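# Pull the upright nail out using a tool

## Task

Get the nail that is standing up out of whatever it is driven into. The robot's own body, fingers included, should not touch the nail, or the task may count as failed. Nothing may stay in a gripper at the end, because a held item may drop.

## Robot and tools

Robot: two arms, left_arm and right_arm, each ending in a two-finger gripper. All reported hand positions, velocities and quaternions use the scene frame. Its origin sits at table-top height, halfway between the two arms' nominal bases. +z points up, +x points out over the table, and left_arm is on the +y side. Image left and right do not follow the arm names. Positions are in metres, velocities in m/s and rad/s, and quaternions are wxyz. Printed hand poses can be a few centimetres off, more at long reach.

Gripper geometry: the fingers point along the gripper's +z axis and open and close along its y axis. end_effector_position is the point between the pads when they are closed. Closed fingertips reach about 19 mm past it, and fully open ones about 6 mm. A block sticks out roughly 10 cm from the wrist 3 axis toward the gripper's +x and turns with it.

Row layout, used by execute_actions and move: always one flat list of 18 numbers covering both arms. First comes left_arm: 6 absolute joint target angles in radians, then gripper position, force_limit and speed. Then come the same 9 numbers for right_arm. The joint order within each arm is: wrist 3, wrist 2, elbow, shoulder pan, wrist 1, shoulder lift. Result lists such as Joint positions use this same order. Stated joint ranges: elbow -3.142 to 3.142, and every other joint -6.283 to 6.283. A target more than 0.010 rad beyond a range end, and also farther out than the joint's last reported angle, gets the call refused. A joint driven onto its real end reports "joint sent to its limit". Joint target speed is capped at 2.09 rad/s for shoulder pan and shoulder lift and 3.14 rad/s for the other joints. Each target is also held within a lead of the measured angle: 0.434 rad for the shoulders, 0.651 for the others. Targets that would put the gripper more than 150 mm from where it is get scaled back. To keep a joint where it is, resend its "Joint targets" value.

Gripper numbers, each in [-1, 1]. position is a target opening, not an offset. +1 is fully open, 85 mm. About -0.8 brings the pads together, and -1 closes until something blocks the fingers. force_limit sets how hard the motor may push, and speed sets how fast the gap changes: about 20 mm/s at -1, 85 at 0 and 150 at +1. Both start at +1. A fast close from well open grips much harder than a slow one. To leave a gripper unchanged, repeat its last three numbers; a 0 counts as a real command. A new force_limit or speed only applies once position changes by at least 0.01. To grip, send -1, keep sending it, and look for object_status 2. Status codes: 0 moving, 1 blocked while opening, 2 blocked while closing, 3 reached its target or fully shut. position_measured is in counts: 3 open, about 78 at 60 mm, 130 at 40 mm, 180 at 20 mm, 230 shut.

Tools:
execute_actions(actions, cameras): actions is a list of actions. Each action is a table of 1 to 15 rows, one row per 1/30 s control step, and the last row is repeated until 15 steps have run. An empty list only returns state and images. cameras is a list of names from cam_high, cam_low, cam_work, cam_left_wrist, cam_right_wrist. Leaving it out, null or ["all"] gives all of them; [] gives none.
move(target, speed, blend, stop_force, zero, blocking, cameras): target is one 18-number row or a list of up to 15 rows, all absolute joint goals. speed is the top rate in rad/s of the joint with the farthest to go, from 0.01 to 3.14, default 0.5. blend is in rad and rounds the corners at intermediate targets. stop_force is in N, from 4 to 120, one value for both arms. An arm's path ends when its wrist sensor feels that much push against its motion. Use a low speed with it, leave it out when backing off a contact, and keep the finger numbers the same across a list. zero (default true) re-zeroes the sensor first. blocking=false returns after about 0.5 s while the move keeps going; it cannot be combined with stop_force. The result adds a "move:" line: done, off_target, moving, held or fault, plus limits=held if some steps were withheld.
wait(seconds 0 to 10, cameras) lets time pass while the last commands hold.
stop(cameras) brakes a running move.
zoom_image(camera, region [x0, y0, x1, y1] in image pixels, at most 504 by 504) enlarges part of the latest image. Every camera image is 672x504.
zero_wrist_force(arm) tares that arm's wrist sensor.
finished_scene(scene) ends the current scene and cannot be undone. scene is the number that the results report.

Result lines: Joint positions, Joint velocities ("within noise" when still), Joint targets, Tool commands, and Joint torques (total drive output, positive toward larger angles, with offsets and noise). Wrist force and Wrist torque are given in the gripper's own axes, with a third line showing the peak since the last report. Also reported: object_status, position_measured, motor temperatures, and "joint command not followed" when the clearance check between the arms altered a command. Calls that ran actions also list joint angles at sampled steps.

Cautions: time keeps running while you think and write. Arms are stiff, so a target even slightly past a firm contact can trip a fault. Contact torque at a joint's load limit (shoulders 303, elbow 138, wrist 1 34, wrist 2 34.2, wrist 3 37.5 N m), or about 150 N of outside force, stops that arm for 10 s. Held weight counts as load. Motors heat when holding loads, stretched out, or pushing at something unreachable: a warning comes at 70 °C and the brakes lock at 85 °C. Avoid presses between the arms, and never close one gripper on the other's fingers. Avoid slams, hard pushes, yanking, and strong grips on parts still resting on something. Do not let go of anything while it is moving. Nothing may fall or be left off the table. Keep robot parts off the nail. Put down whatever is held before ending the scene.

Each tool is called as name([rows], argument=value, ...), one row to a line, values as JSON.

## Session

execute_actions(actions=[])

Scene clock: 0.00 s.
left_arm: end_effector_position=(+1.0418, +0.2820, +0.3278) position_measured=3 object_status=3 end_effector_quat_wxyz=(-0.130, +0.466, +0.872, +0.072) | right_arm: end_effector_position=(+0.3079, +0.0583, +0.1558) position_measured=3 object_status=3 end_effector_quat_wxyz=(-0.323, -0.266, +0.900, -0.118)
Joint names: [wrist 3, wrist 2, elbow, shoulder pan, wrist 1, shoulder lift]
Joint positions: left_arm=[0.527 -1.413 0.393 -0.417 -1.123 -0.586] | right_arm=[0.606 1.984 -1.752 4.451 -1.586 -1.961]
Joint velocities: within noise
Joint torques (N m): no reading
Motor temperatures (°C): left_arm=[32 32 29 26 35 30] | right_arm=[33 25 29 31 36 29]
Wrist force (N): no reading
Wrist torque (N m): no reading
Wrist force, peak (N): no reading
Joint targets: left_arm=[0.527 -1.413 0.393 -0.417 -1.123 -0.586] | right_arm=[0.606 1.984 -1.752 4.451 -1.586 -1.961]
Tool commands: left_gripper/position=+1.0 left_gripper/force_limit=+1.0 left_gripper/speed=+1.0 right_gripper/position=+1.0 right_gripper/force_limit=+1.0 right_gripper/speed=+1.0

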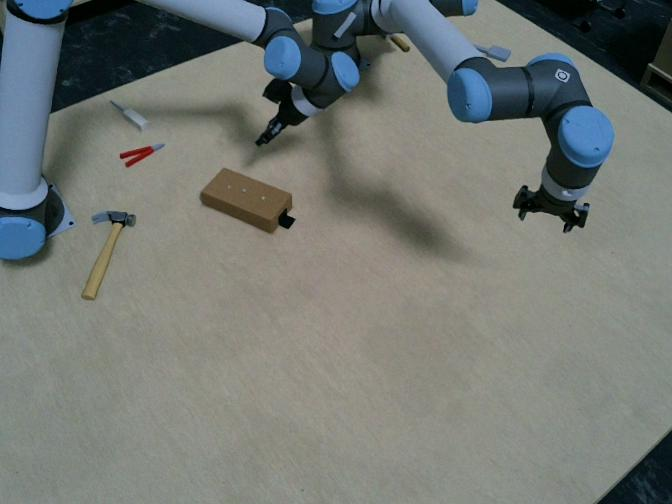

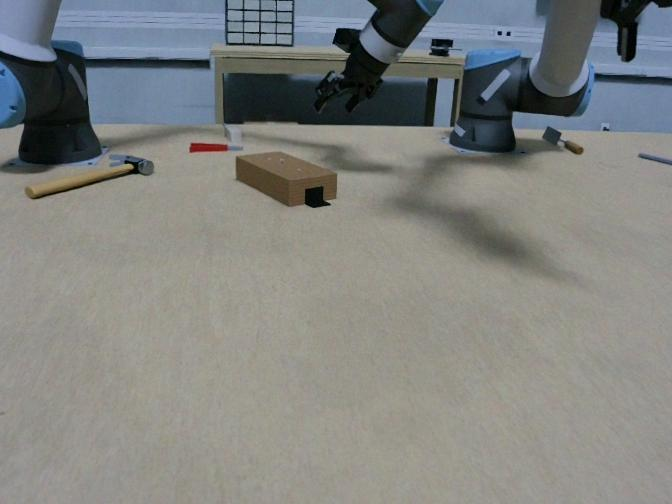

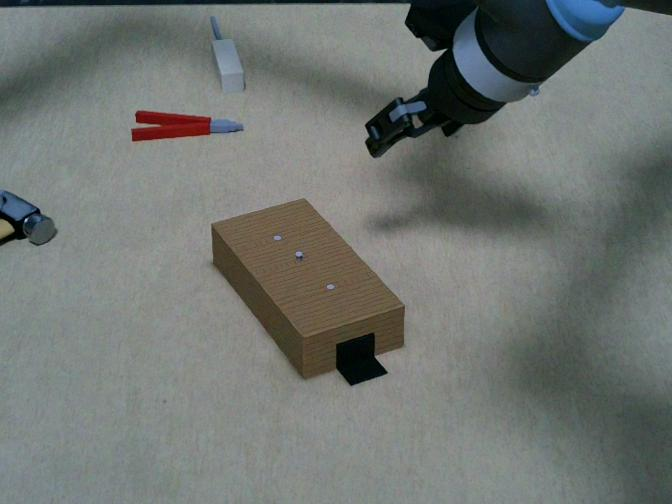

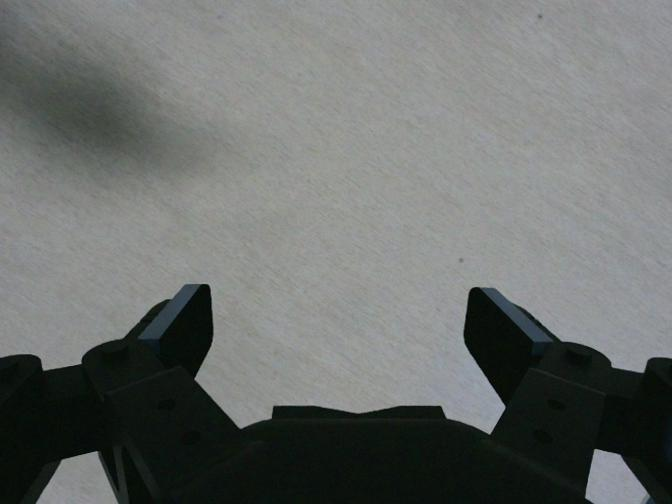

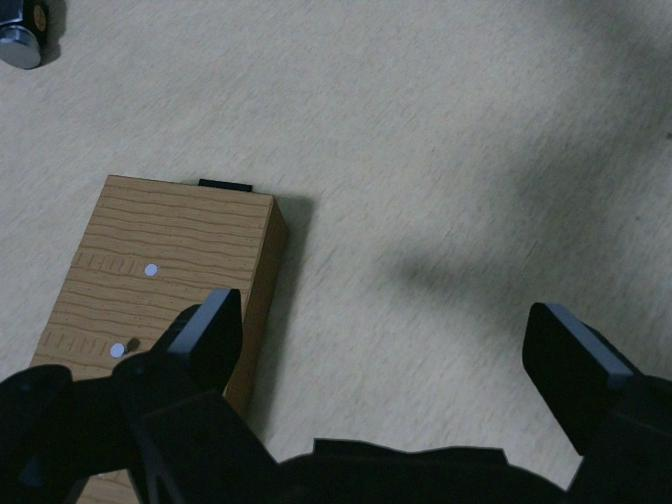

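move([
  [0.527,-1.413,0.393,-0.417,-1.123,-0.586,1,1,1,0.606,1.694,-2.2,4.2,-0.25,-1.3,1,1,1],
  [0.527,-1.413,0.393,-0.417,-1.123,-0.586,1,1,1,0.606,1.694,-2.2,1.8,-0.25,-1.3,1,1,1],
], speed=1.0, blend=0.15)

zoom_image(camera="cam_work", region=[180, 180, 420, 400])

zoom_image(camera="cam_high", region=[50, 60, 320, 320])

Scene clock: 8.30 s.
left_arm: end_effector_position=(+1.0414, +0.2816, +0.3276) position_measured=3 object_status=3 end_effector_quat_wxyz=(-0.130, +0.466, +0.872, +0.072) | right_arm: end_effector_position=(+0.0910, -1.2580, +0.5079) position_measured=3 object_status=3 end_effector_quat_wxyz=(+0.451, +0.716, +0.520, -0.116)
Joint names: [wrist 3, wrist 2, elbow, shoulder pan, wrist 1, shoulder lift]
Joint positions: left_arm=[0.527 -1.413 0.393 -0.417 -1.123 -0.586] | right_arm=[0.606 1.694 -2.2 1.8 -0.25 -1.3]
Joint torques (N m): left_arm=[2.08 -0.87 -46.24 -4.67 -0.85 -130.26] | right_arm=[-2.84 1.09 45.99 -16.85 8.23 26.37]
Wrist force (N): left_arm=[0.2 -0.3 -0.4] | right_arm=[-4.1 1.3 0.7]
Wrist torque (N m): left_arm=[-0.05 -0.04 0.00] | right_arm=[0.01 -0.25 0.12]
Wrist force, peak (N): left_arm=[0.2 -0.2 -0.7] | right_arm=[-7.5 -3.8 -0.7]
Joint targets: left_arm=[0.527 -1.413 0.393 -0.417 -1.123 -0.586] | right_arm=[0.606 1.694 -2.200 1.800 -0.250 -1.300]
move: done

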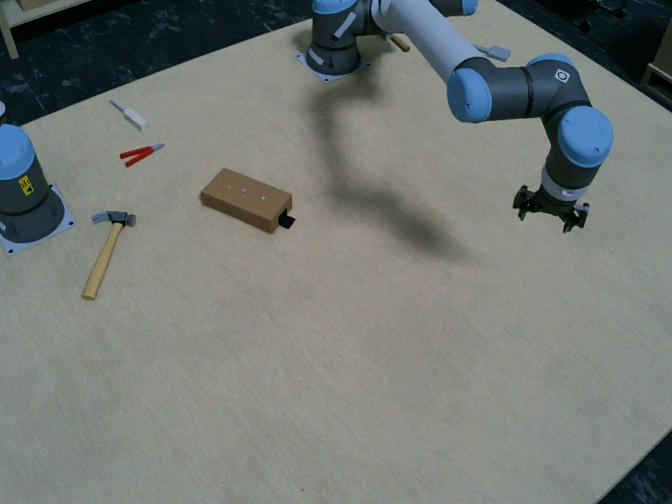

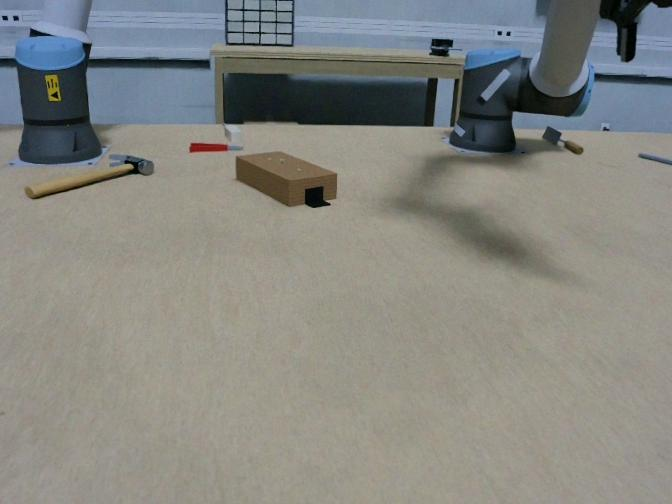

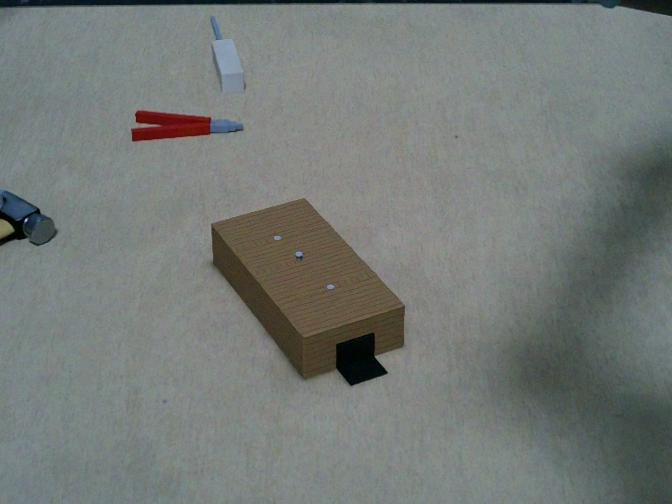

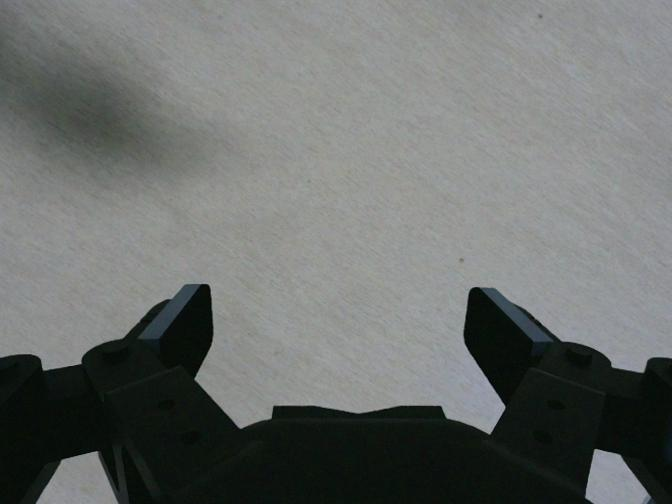

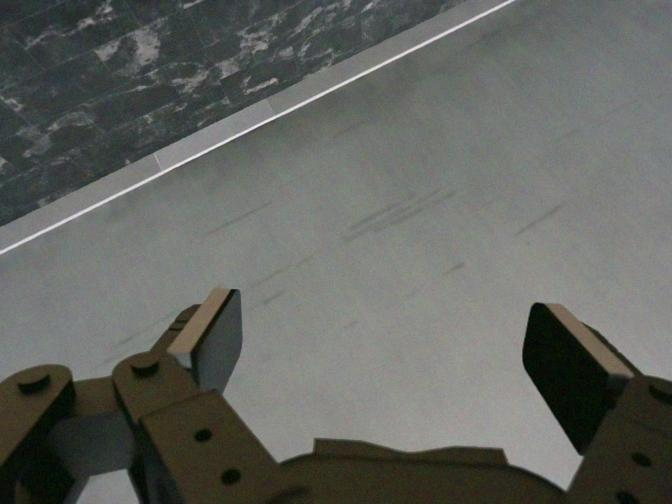

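Scaled by 2.100 from the camera's 672x504 image, which has a finer 960x720 frame.

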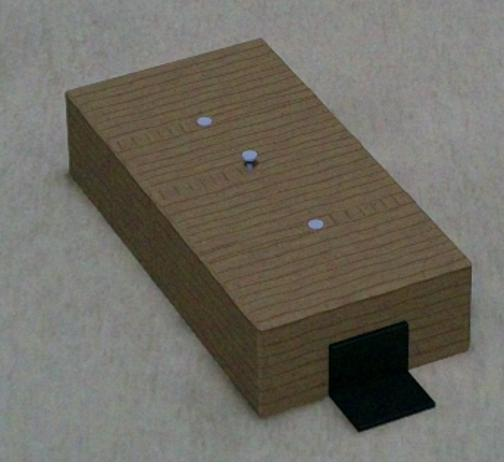

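Scaled by 1.867 from the camera's 672x504 image, which has a finer 960x720 frame.

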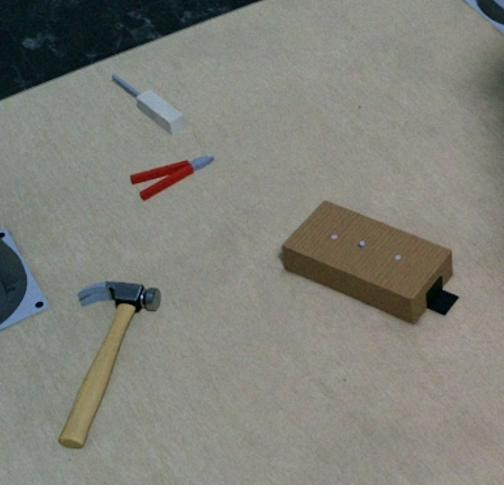

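move(target=[2.4064,-1.5708,1.0382,-1.3972,-1.6532,-0.9558,1,1,1,0.606,1.694,-2.2,1.8,-0.25,-1.3,1,1,1], speed=0.8)

Scene clock: 11.70 s.
left_arm: end_effector_position=(+0.2708, -0.4501, +0.3502) position_measured=3 object_status=3 end_effector_quat_wxyz=(+0.000, +0.943, -0.333, +0.000) | right_arm: end_effector_position=(+0.0909, -1.2580, +0.5079) position_measured=3 object_status=3 end_effector_quat_wxyz=(+0.451, +0.716, +0.520, -0.116)
Joint names: [wrist 3, wrist 2, elbow, shoulder pan, wrist 1, shoulder lift]
Joint positions: left_arm=[2.406 -1.571 1.038 -1.397 -1.653 -0.956] | right_arm=[0.606 1.694 -2.2 1.8 -0.25 -1.3]
Joint torques (N m): left_arm=[2.32 -1.57 -41.51 -13.77 -9.63 -111.72] | right_arm=[-2.73 4.11 48.5 -15.8 4.72 15.05]
Wrist force (N): left_arm=[0.2 -0.6 -0.6] | right_arm=[-3.9 1.0 0.6]
Wrist torque (N m): left_arm=[-0.15 -0.05 0.10] | right_arm=[-0.05 -0.28 0.11]
Wrist force, peak (N): left_arm=[3.0 3.4 0.6] | right_arm=[-4.6 1.7 0.6]
Joint targets: left_arm=[2.406 -1.571 1.038 -1.397 -1.653 -0.956] | right_arm=[0.606 1.694 -2.200 1.800 -0.250 -1.300]
move: done

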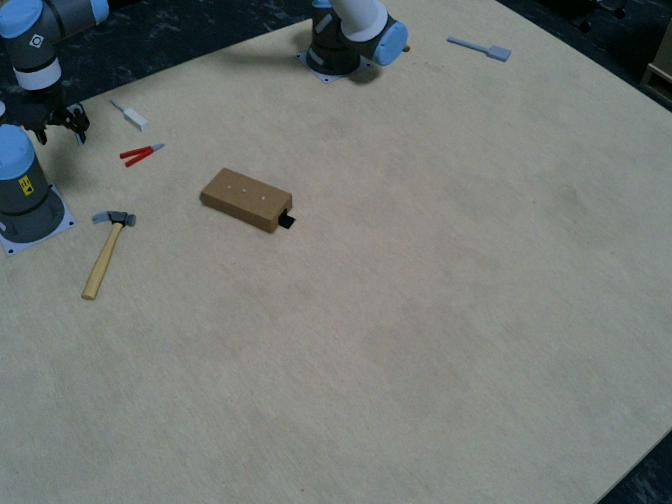

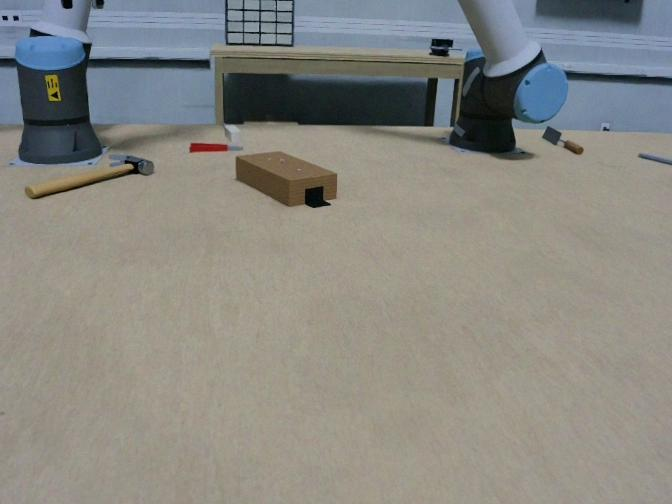

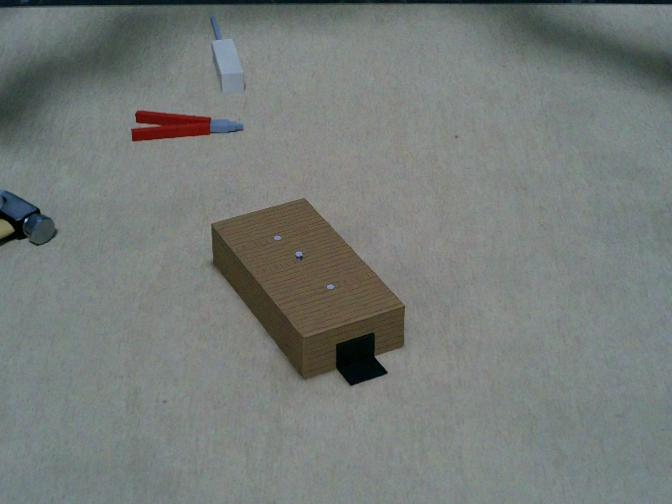

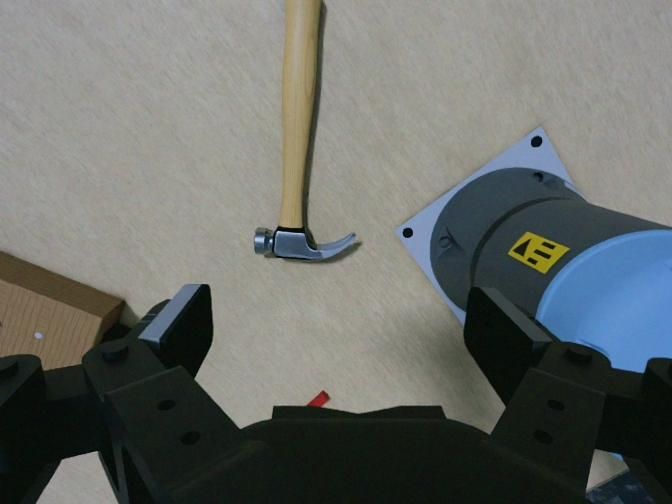

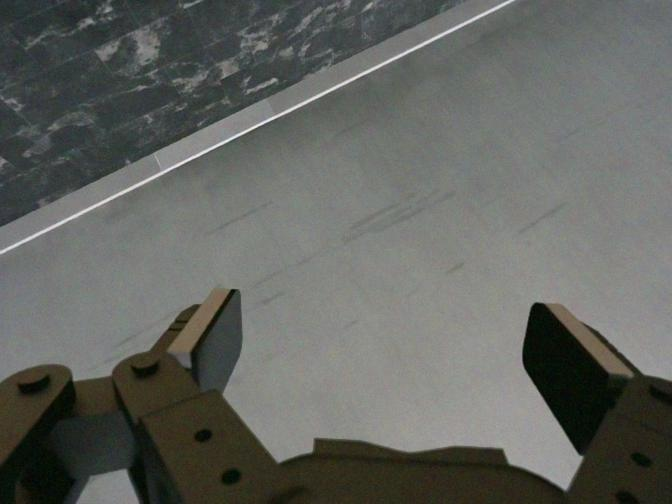

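move(target=[2.4993,-1.5708,1.0987,-1.3043,-1.939,-0.7305,1,1,1,0.606,1.694,-2.2,1.8,-0.25,-1.3,1,1,1], speed=0.5, cameras=["cam_left_wrist"])

Scene clock: 13.70 s.
left_arm: end_effector_position=(+0.3786, -0.4792, +0.1001) position_measured=3 object_status=3 end_effector_quat_wxyz=(+0.000, +0.943, -0.333, +0.000) | right_arm: end_effector_position=(+0.0909, -1.2580, +0.5079) position_measured=3 object_status=3 end_effector_quat_wxyz=(+0.451, +0.716, +0.520, -0.116)
Joint names: [wrist 3, wrist 2, elbow, shoulder pan, wrist 1, shoulder lift]
Joint positions: left_arm=[2.499 -1.571 1.099 -1.304 -1.939 -0.731] | right_arm=[0.606 1.694 -2.2 1.8 -0.25 -1.3]
Joint torques (N m): left_arm=[2.06 -1.4 -37.37 14.73 -9.77 -90.92] | right_arm=[-2.71 3.79 47.39 -14.2 2.62 14]
Wrist force (N): left_arm=[-0.3 -0.4 -0.4] | right_arm=[-3.8 1.5 0.8]
Wrist torque (N m): left_arm=[-0.09 -0.04 0.11] | right_arm=[0.03 -0.28 0.11]
Wrist force, peak (N): left_arm=[-2.4 -0.1 -5.5] | right_arm=[-4.4 1.8 0.7]
Joint targets: left_arm=[2.499 -1.571 1.099 -1.304 -1.939 -0.731] | right_arm=[0.606 1.694 -2.200 1.800 -0.250 -1.300]
move: done
Images, in order (width x height): cam_left_wrist 672x504.

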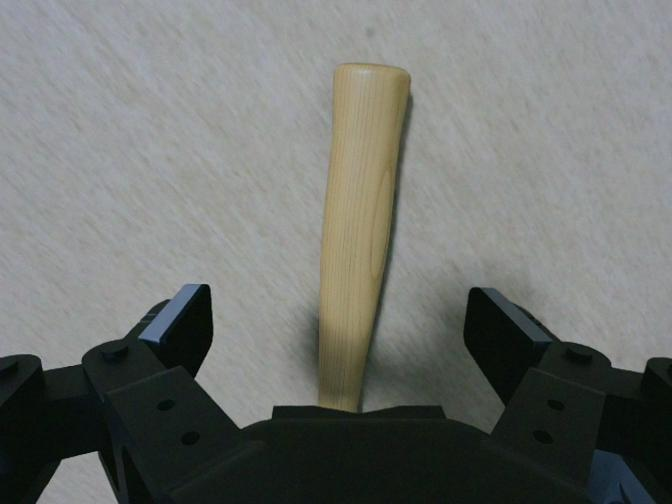

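move(target=[2.5667,-1.5708,1.1225,-1.3119,-2.0307,-0.6626,1,1,1,0.606,1.694,-2.2,1.8,-0.25,-1.3,1,1,1], speed=0.06, stop_force=10, cameras=["cam_left_wrist"])

Scene clock: 16.90 s.
left_arm: end_effector_position=(+0.3722, -0.4880, +0.0200) position_measured=3 object_status=3 end_effector_quat_wxyz=(+0.000, +0.930, -0.368, +0.000) | right_arm: end_effector_position=(+0.0909, -1.2580, +0.5079) position_measured=3 object_status=3 end_effector_quat_wxyz=(+0.451, +0.716, +0.520, -0.116)
Joint names: [wrist 3, wrist 2, elbow, shoulder pan, wrist 1, shoulder lift]
Joint positions: left_arm=[2.567 -1.571 1.123 -1.312 -2.031 -0.663] | right_arm=[0.606 1.694 -2.2 1.8 -0.25 -1.3]
Joint torques (N m): left_arm=[1.83 -1.23 -39.54 -13.26 -9.24 -89.6] | right_arm=[-1.92 3.46 46.19 -13.11 0.67 14.79]
Wrist force (N): left_arm=[-0.3 -0.4 -0.5] | right_arm=[-3.8 1.7 0.6]
Wrist torque (N m): left_arm=[-0.08 -0.06 0.14] | right_arm=[0.08 -0.30 0.12]
Wrist force, peak (N): left_arm=[-0.6 -0.5 -1.5] | right_arm=[-4.5 1.4 1.2]
Joint targets: left_arm=[2.567 -1.571 1.123 -1.312 -2.031 -0.663] | right_arm=[0.606 1.694 -2.200 1.800 -0.250 -1.300]
move: done
Images, in order (width x height): cam_left_wrist 672x504.

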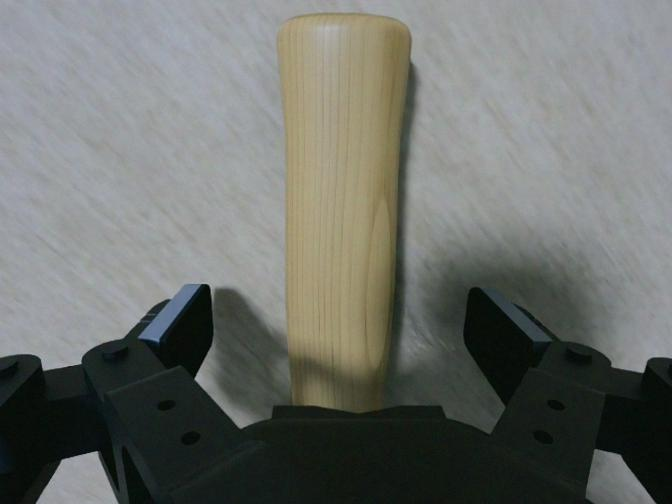

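move(target=[2.5667,-1.5708,1.1225,-1.3119,-2.0307,-0.6626,-1,1,0.3,0.606,1.694,-2.2,1.8,-0.25,-1.3,1,1,1], cameras=["cam_left_wrist"])

Scene clock: 17.97 s.
left_arm: end_effector_position=(+0.3722, -0.4882, +0.0206) position_measured=149 object_status=2 end_effector_quat_wxyz=(+0.000, +0.930, -0.368, +0.000) | right_arm: end_effector_position=(+0.0909, -1.2580, +0.5079) position_measured=3 object_status=3 end_effector_quat_wxyz=(+0.451, +0.716, +0.520, -0.116)
Joint names: [wrist 3, wrist 2, elbow, shoulder pan, wrist 1, shoulder lift]
Joint positions: left_arm=[2.567 -1.571 1.122 -1.312 -2.031 -0.663] | right_arm=[0.606 1.694 -2.2 1.8 -0.25 -1.3]
Joint torques (N m): left_arm=[2.12 0.19 6.32 -5.48 2.4 -22.9] | right_arm=[-2.31 3.44 46.23 -12.02 0.66 15]
Wrist force (N): left_arm=[-12.4 -8.3 -83.1] | right_arm=[-4.1 1.0 1.2]
Wrist torque (N m): left_arm=[0.46 0.09 0.26] | right_arm=[-0.04 -0.24 0.11]
Wrist force, peak (N): left_arm=[-12.4 -8.3 -83.1] | right_arm=[-4.3 1.7 0.8]
Joint targets: left_arm=[2.567 -1.571 1.123 -1.312 -2.031 -0.663] | right_arm=[0.606 1.694 -2.200 1.800 -0.250 -1.300]
move: done
Images, in order (width x height): cam_left_wrist 672x504.

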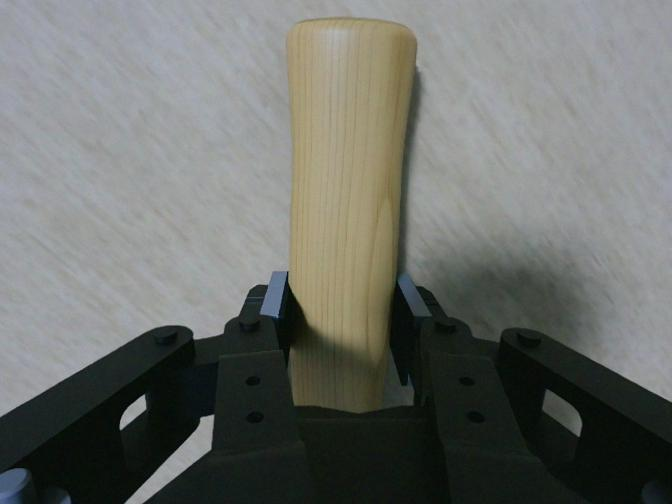

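move([
  [2.5667,-1.5708,1.1042,-1.3119,-1.9819,-0.6931,-1,1,0.3,0.606,1.694,-2.2,1.8,-0.25,-1.3,1,1,1],
  [2.5667,-1.5708,0.8712,-1.3119,-1.6375,-0.8045,-1,1,0.3,0.606,1.694,-2.2,1.8,-0.25,-1.3,1,1,1],
], speed=[0.08,0.2], blend=0.03)

zoom_image(camera="cam_low", region=[0, 0, 240, 220])

Scene clock: 21.23 s.
left_arm: end_effector_position=(+0.3721, -0.4879, +0.3000) position_measured=149 object_status=2 end_effector_quat_wxyz=(+0.000, +0.930, -0.368, +0.000) | right_arm: end_effector_position=(+0.0909, -1.2580, +0.5079) position_measured=3 object_status=3 end_effector_quat_wxyz=(+0.451, +0.716, +0.520, -0.116)
Joint names: [wrist 3, wrist 2, elbow, shoulder pan, wrist 1, shoulder lift]
Joint positions: left_arm=[2.567 -1.571 0.871 -1.312 -1.638 -0.804] | right_arm=[0.606 1.694 -2.2 1.8 -0.25 -1.3]
Joint torques (N m): left_arm=[-0.15 0.43 -61.1 11.09 -0.8 -121.5] | right_arm=[-2.15 2.97 44.18 -10.63 0.96 15.71]
Wrist force (N): left_arm=[-0.1 -0.4 4.3] | right_arm=[-4.2 1.5 0.7]
Wrist torque (N m): left_arm=[-0.04 0.23 0.17] | right_arm=[0.05 -0.23 0.12]
Wrist force, peak (N): left_arm=[-20.8 -11.1 -103.1] | right_arm=[-4.3 1.7 0.7]
Joint targets: left_arm=[2.567 -1.571 0.871 -1.312 -1.637 -0.804] | right_arm=[0.606 1.694 -2.200 1.800 -0.250 -1.300]
move: done; blend cut to 0.0244 rad at target 1

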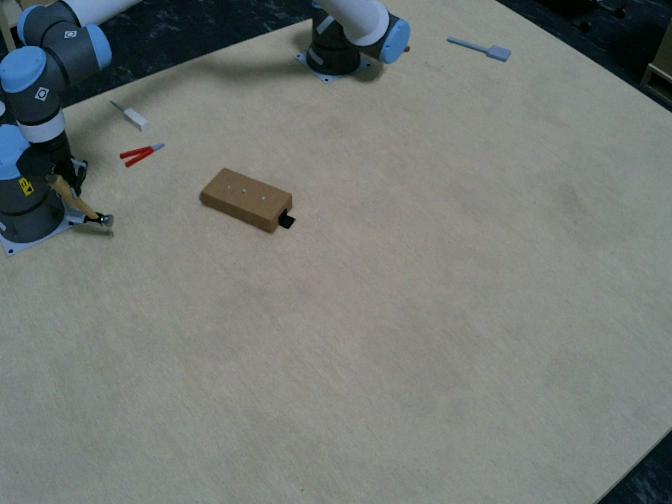

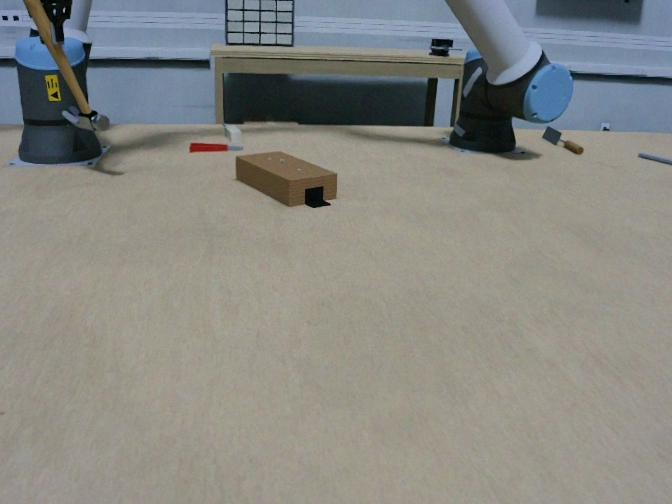

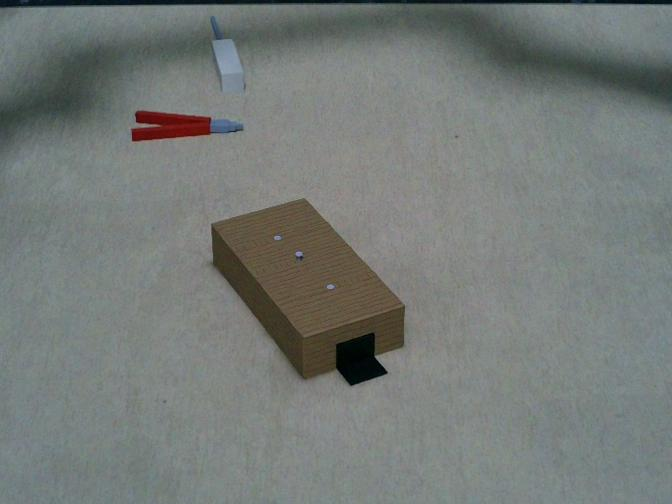

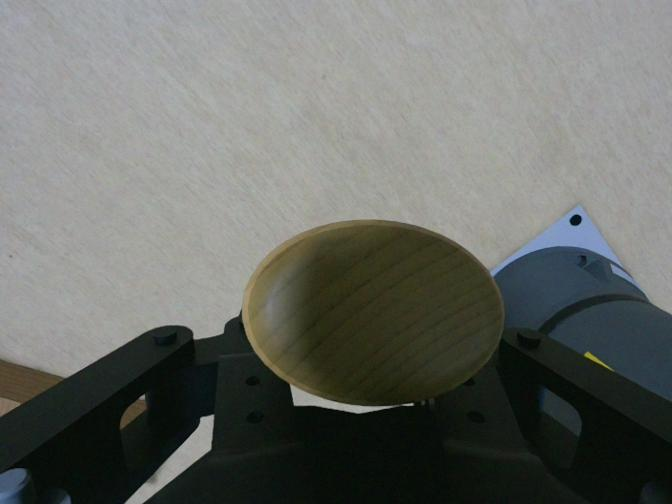

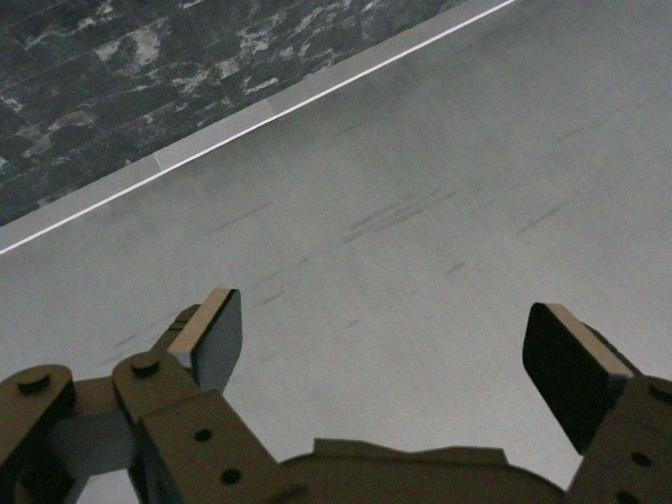

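Scaled by 2.100 from the camera's 672x504 image, which has a finer 960x720 frame.

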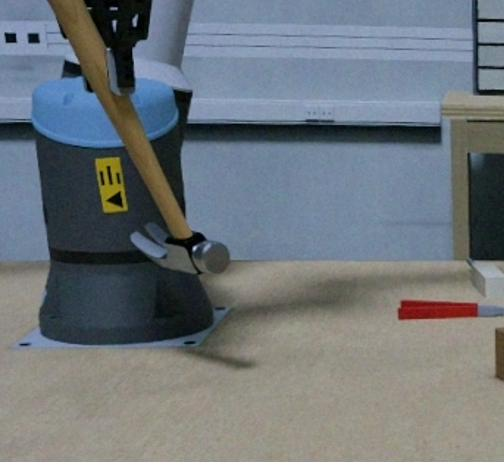

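move([
  [2.34,-0.8171,1.793,-1.4588,-1.5796,-1.5271,-1,1,0.3,0.606,1.694,-2.2,1.8,-0.25,-1.3,1,1,1],
  [2.34,-0.8171,1.937,-1.4588,-1.7988,-1.452,-1,1,0.3,0.606,1.694,-2.2,1.8,-0.25,-1.3,1,1,1],
], speed=[0.4,0.2])

zoom_image(camera="cam_work", region=[200, 100, 480, 360])

zoom_image(camera="cam_low", region=[220, 40, 400, 220])

zoom_image(camera="cam_high", region=[150, 60, 330, 240])

Scene clock: 29.73 s.
left_arm: end_effector_position=(+0.3638, -0.0508, +0.2920) position_measured=149 object_status=2 end_effector_quat_wxyz=(-0.261, +0.855, -0.350, +0.282) | right_arm: end_effector_position=(+0.0909, -1.2580, +0.5079) position_measured=3 object_status=3 end_effector_quat_wxyz=(+0.451, +0.716, +0.520, -0.116)
Joint names: [wrist 3, wrist 2, elbow, shoulder pan, wrist 1, shoulder lift]
Joint positions: left_arm=[2.34 -0.817 1.937 -1.459 -1.799 -1.452] | right_arm=[0.606 1.694 -2.2 1.8 -0.25 -1.3]
Joint torques (N m): left_arm=[-1.87 5.61 -39.22 -10.76 -8.66 -38.22] | right_arm=[-1.82 2.17 41.05 -6.17 1.17 18.51]
Wrist force (N): left_arm=[-2.0 2.3 3.0] | right_arm=[-4.2 1.5 0.8]
Wrist torque (N m): left_arm=[-0.68 -0.09 -0.25] | right_arm=[0.04 -0.22 0.12]
Wrist force, peak (N): left_arm=[-2.3 3.7 4.6] | right_arm=[-4.5 1.6 0.8]
Joint targets: left_arm=[2.340 -0.817 1.937 -1.459 -1.799 -1.452] | right_arm=[0.606 1.694 -2.200 1.800 -0.250 -1.300]
move: done

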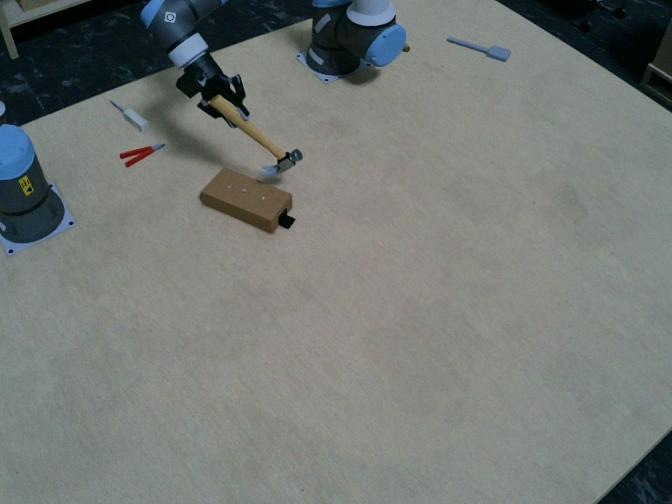

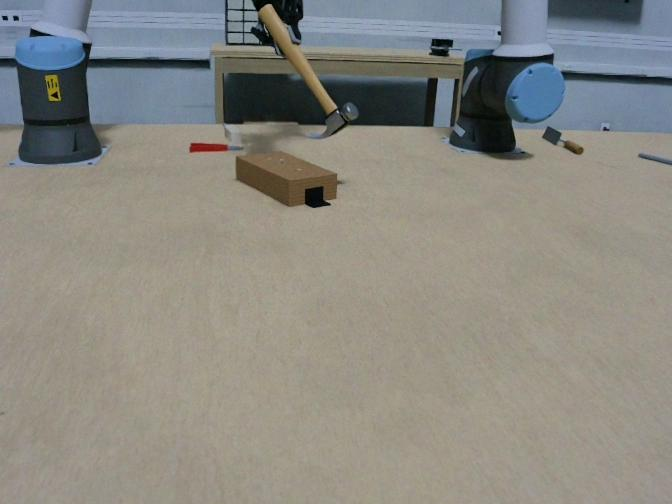

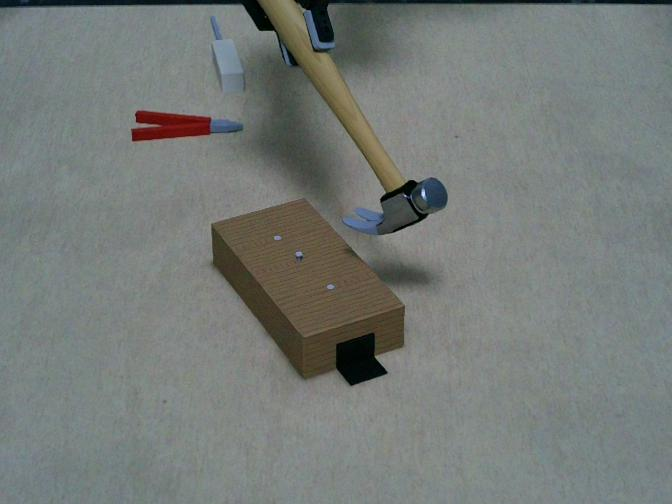

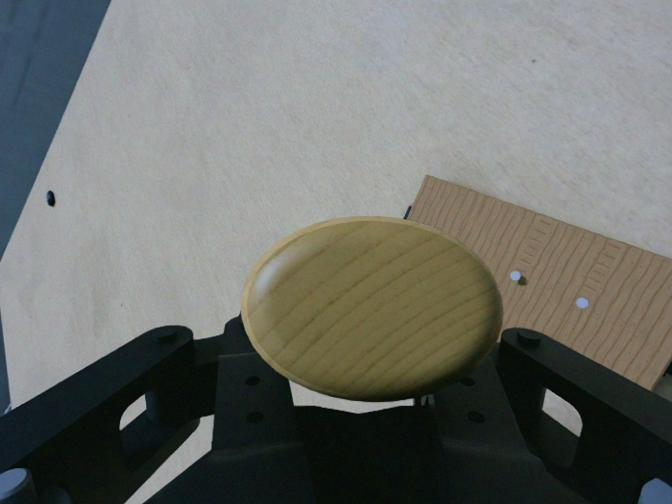

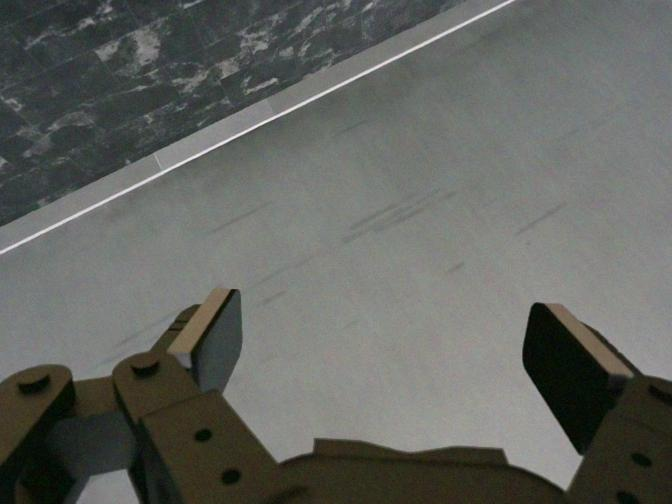

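Scaled by 1.800 from the camera's 672x504 image, which has a finer 960x720 frame.

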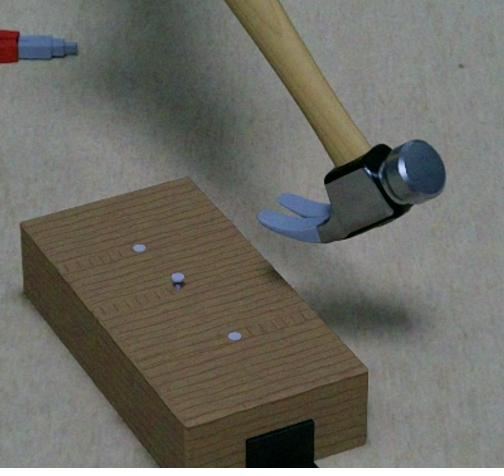

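Scaled by 2.800 from the camera's 672x504 image, which has a finer 960x720 frame.

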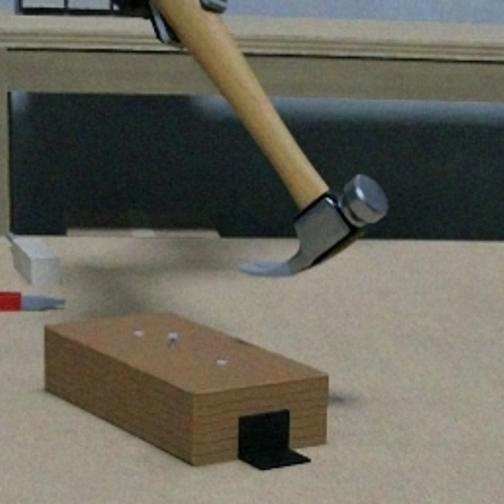

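Scaled by 2.800 from the camera's 672x504 image, which has a finer 960x720 frame.

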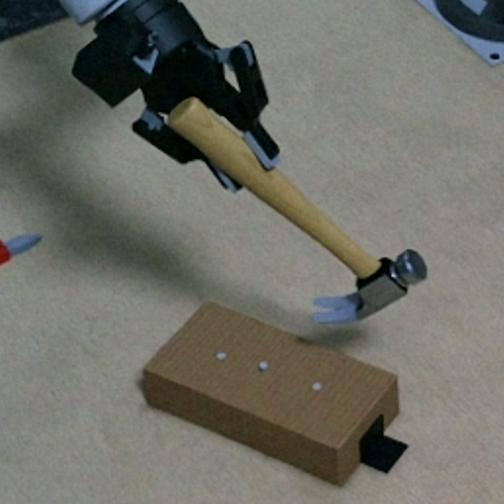

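move(target=[2.1354,-0.6998,1.8103,-1.5382,-1.5502,-1.2215,-1,1,0.3,0.606,1.694,-2.2,1.8,-0.25,-1.3,1,1,1], speed=0.15, cameras=["cam_high","cam_low","cam_work"])

zoom_image(camera="cam_work", region=[250, 200, 410, 320])

zoom_image(camera="cam_low", region=[240, 110, 340, 190])

zoom_image(camera="cam_high", region=[200, 140, 300, 220])

Scene clock: 35.33 s.
left_arm: end_effector_position=(+0.3380, -0.1195, +0.2205) position_measured=149 object_status=2 end_effector_quat_wxyz=(-0.376, +0.798, -0.356, +0.308) | right_arm: end_effector_position=(+0.0909, -1.2580, +0.5079) position_measured=3 object_status=3 end_effector_quat_wxyz=(+0.451, +0.716, +0.520, -0.116)
Joint names: [wrist 3, wrist 2, elbow, shoulder pan, wrist 1, shoulder lift]
Joint positions: left_arm=[2.135 -0.7 1.81 -1.538 -1.55 -1.222] | right_arm=[0.606 1.694 -2.2 1.8 -0.25 -1.3]
Joint torques (N m): left_arm=[-1.97 5.85 -51.56 -11.78 1.28 -52.17] | right_arm=[-1.44 1.8 39.25 -4.4 1.36 19.69]
Wrist force (N): left_arm=[-0.8 3.6 1.8] | right_arm=[-4.3 1.9 0.9]
Wrist torque (N m): left_arm=[-0.72 -0.15 -0.35] | right_arm=[0.10 -0.21 0.11]
Wrist force, peak (N): left_arm=[-0.8 5.4 1.7] | right_arm=[-4.6 1.8 0.6]
Joint targets: left_arm=[2.135 -0.700 1.810 -1.538 -1.550 -1.221] | right_arm=[0.606 1.694 -2.200 1.800 -0.250 -1.300]
move: done
Images, in order (width x height): cam_high 672x504, cam_low 672x504, cam_work 672x504.

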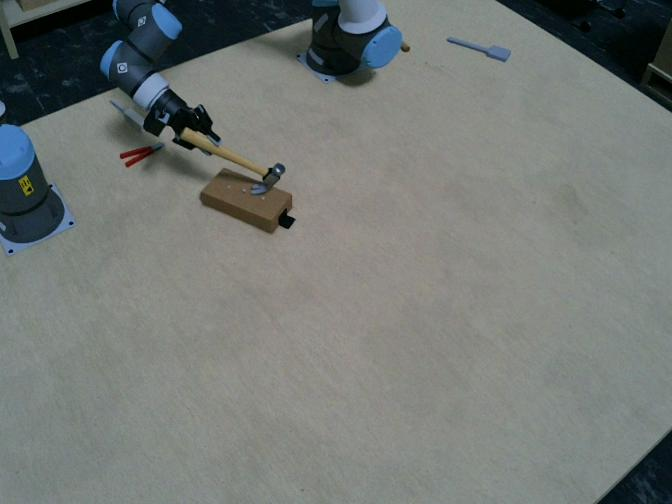

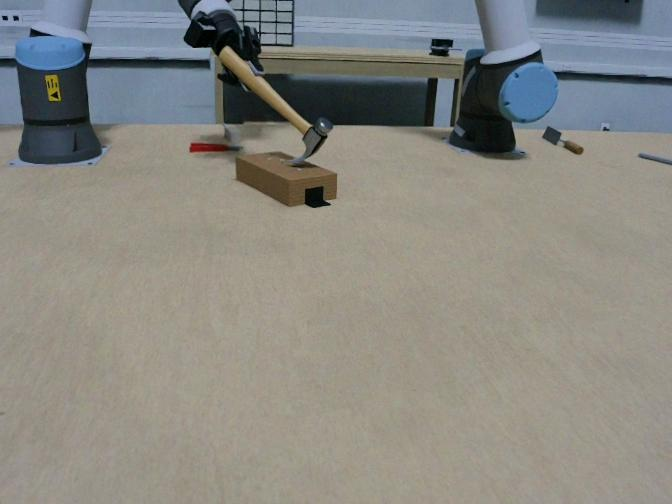

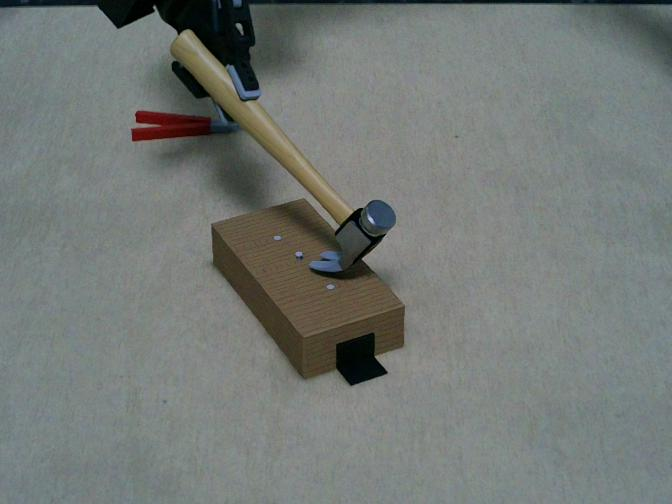

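Scaled by 3.150 from the camera's 672x504 image, which has a finer 960x720 frame.

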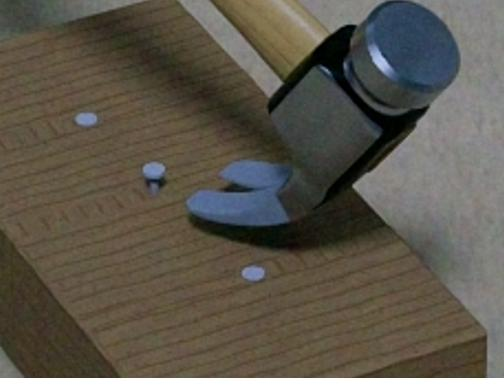

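Scaled by 5.040 from the camera's 672x504 image, which has a finer 960x720 frame.

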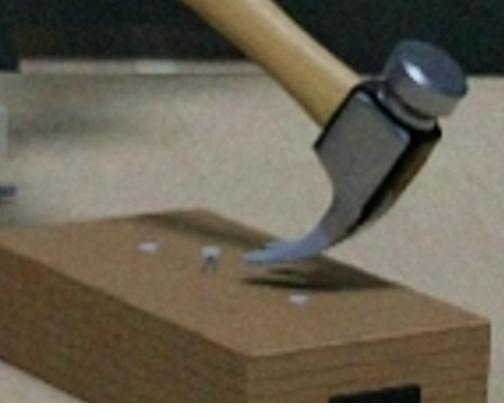

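Scaled by 5.040 from the camera's 672x504 image, which has a finer 960x720 frame.

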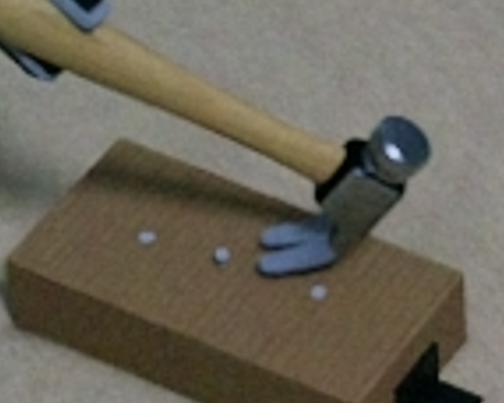

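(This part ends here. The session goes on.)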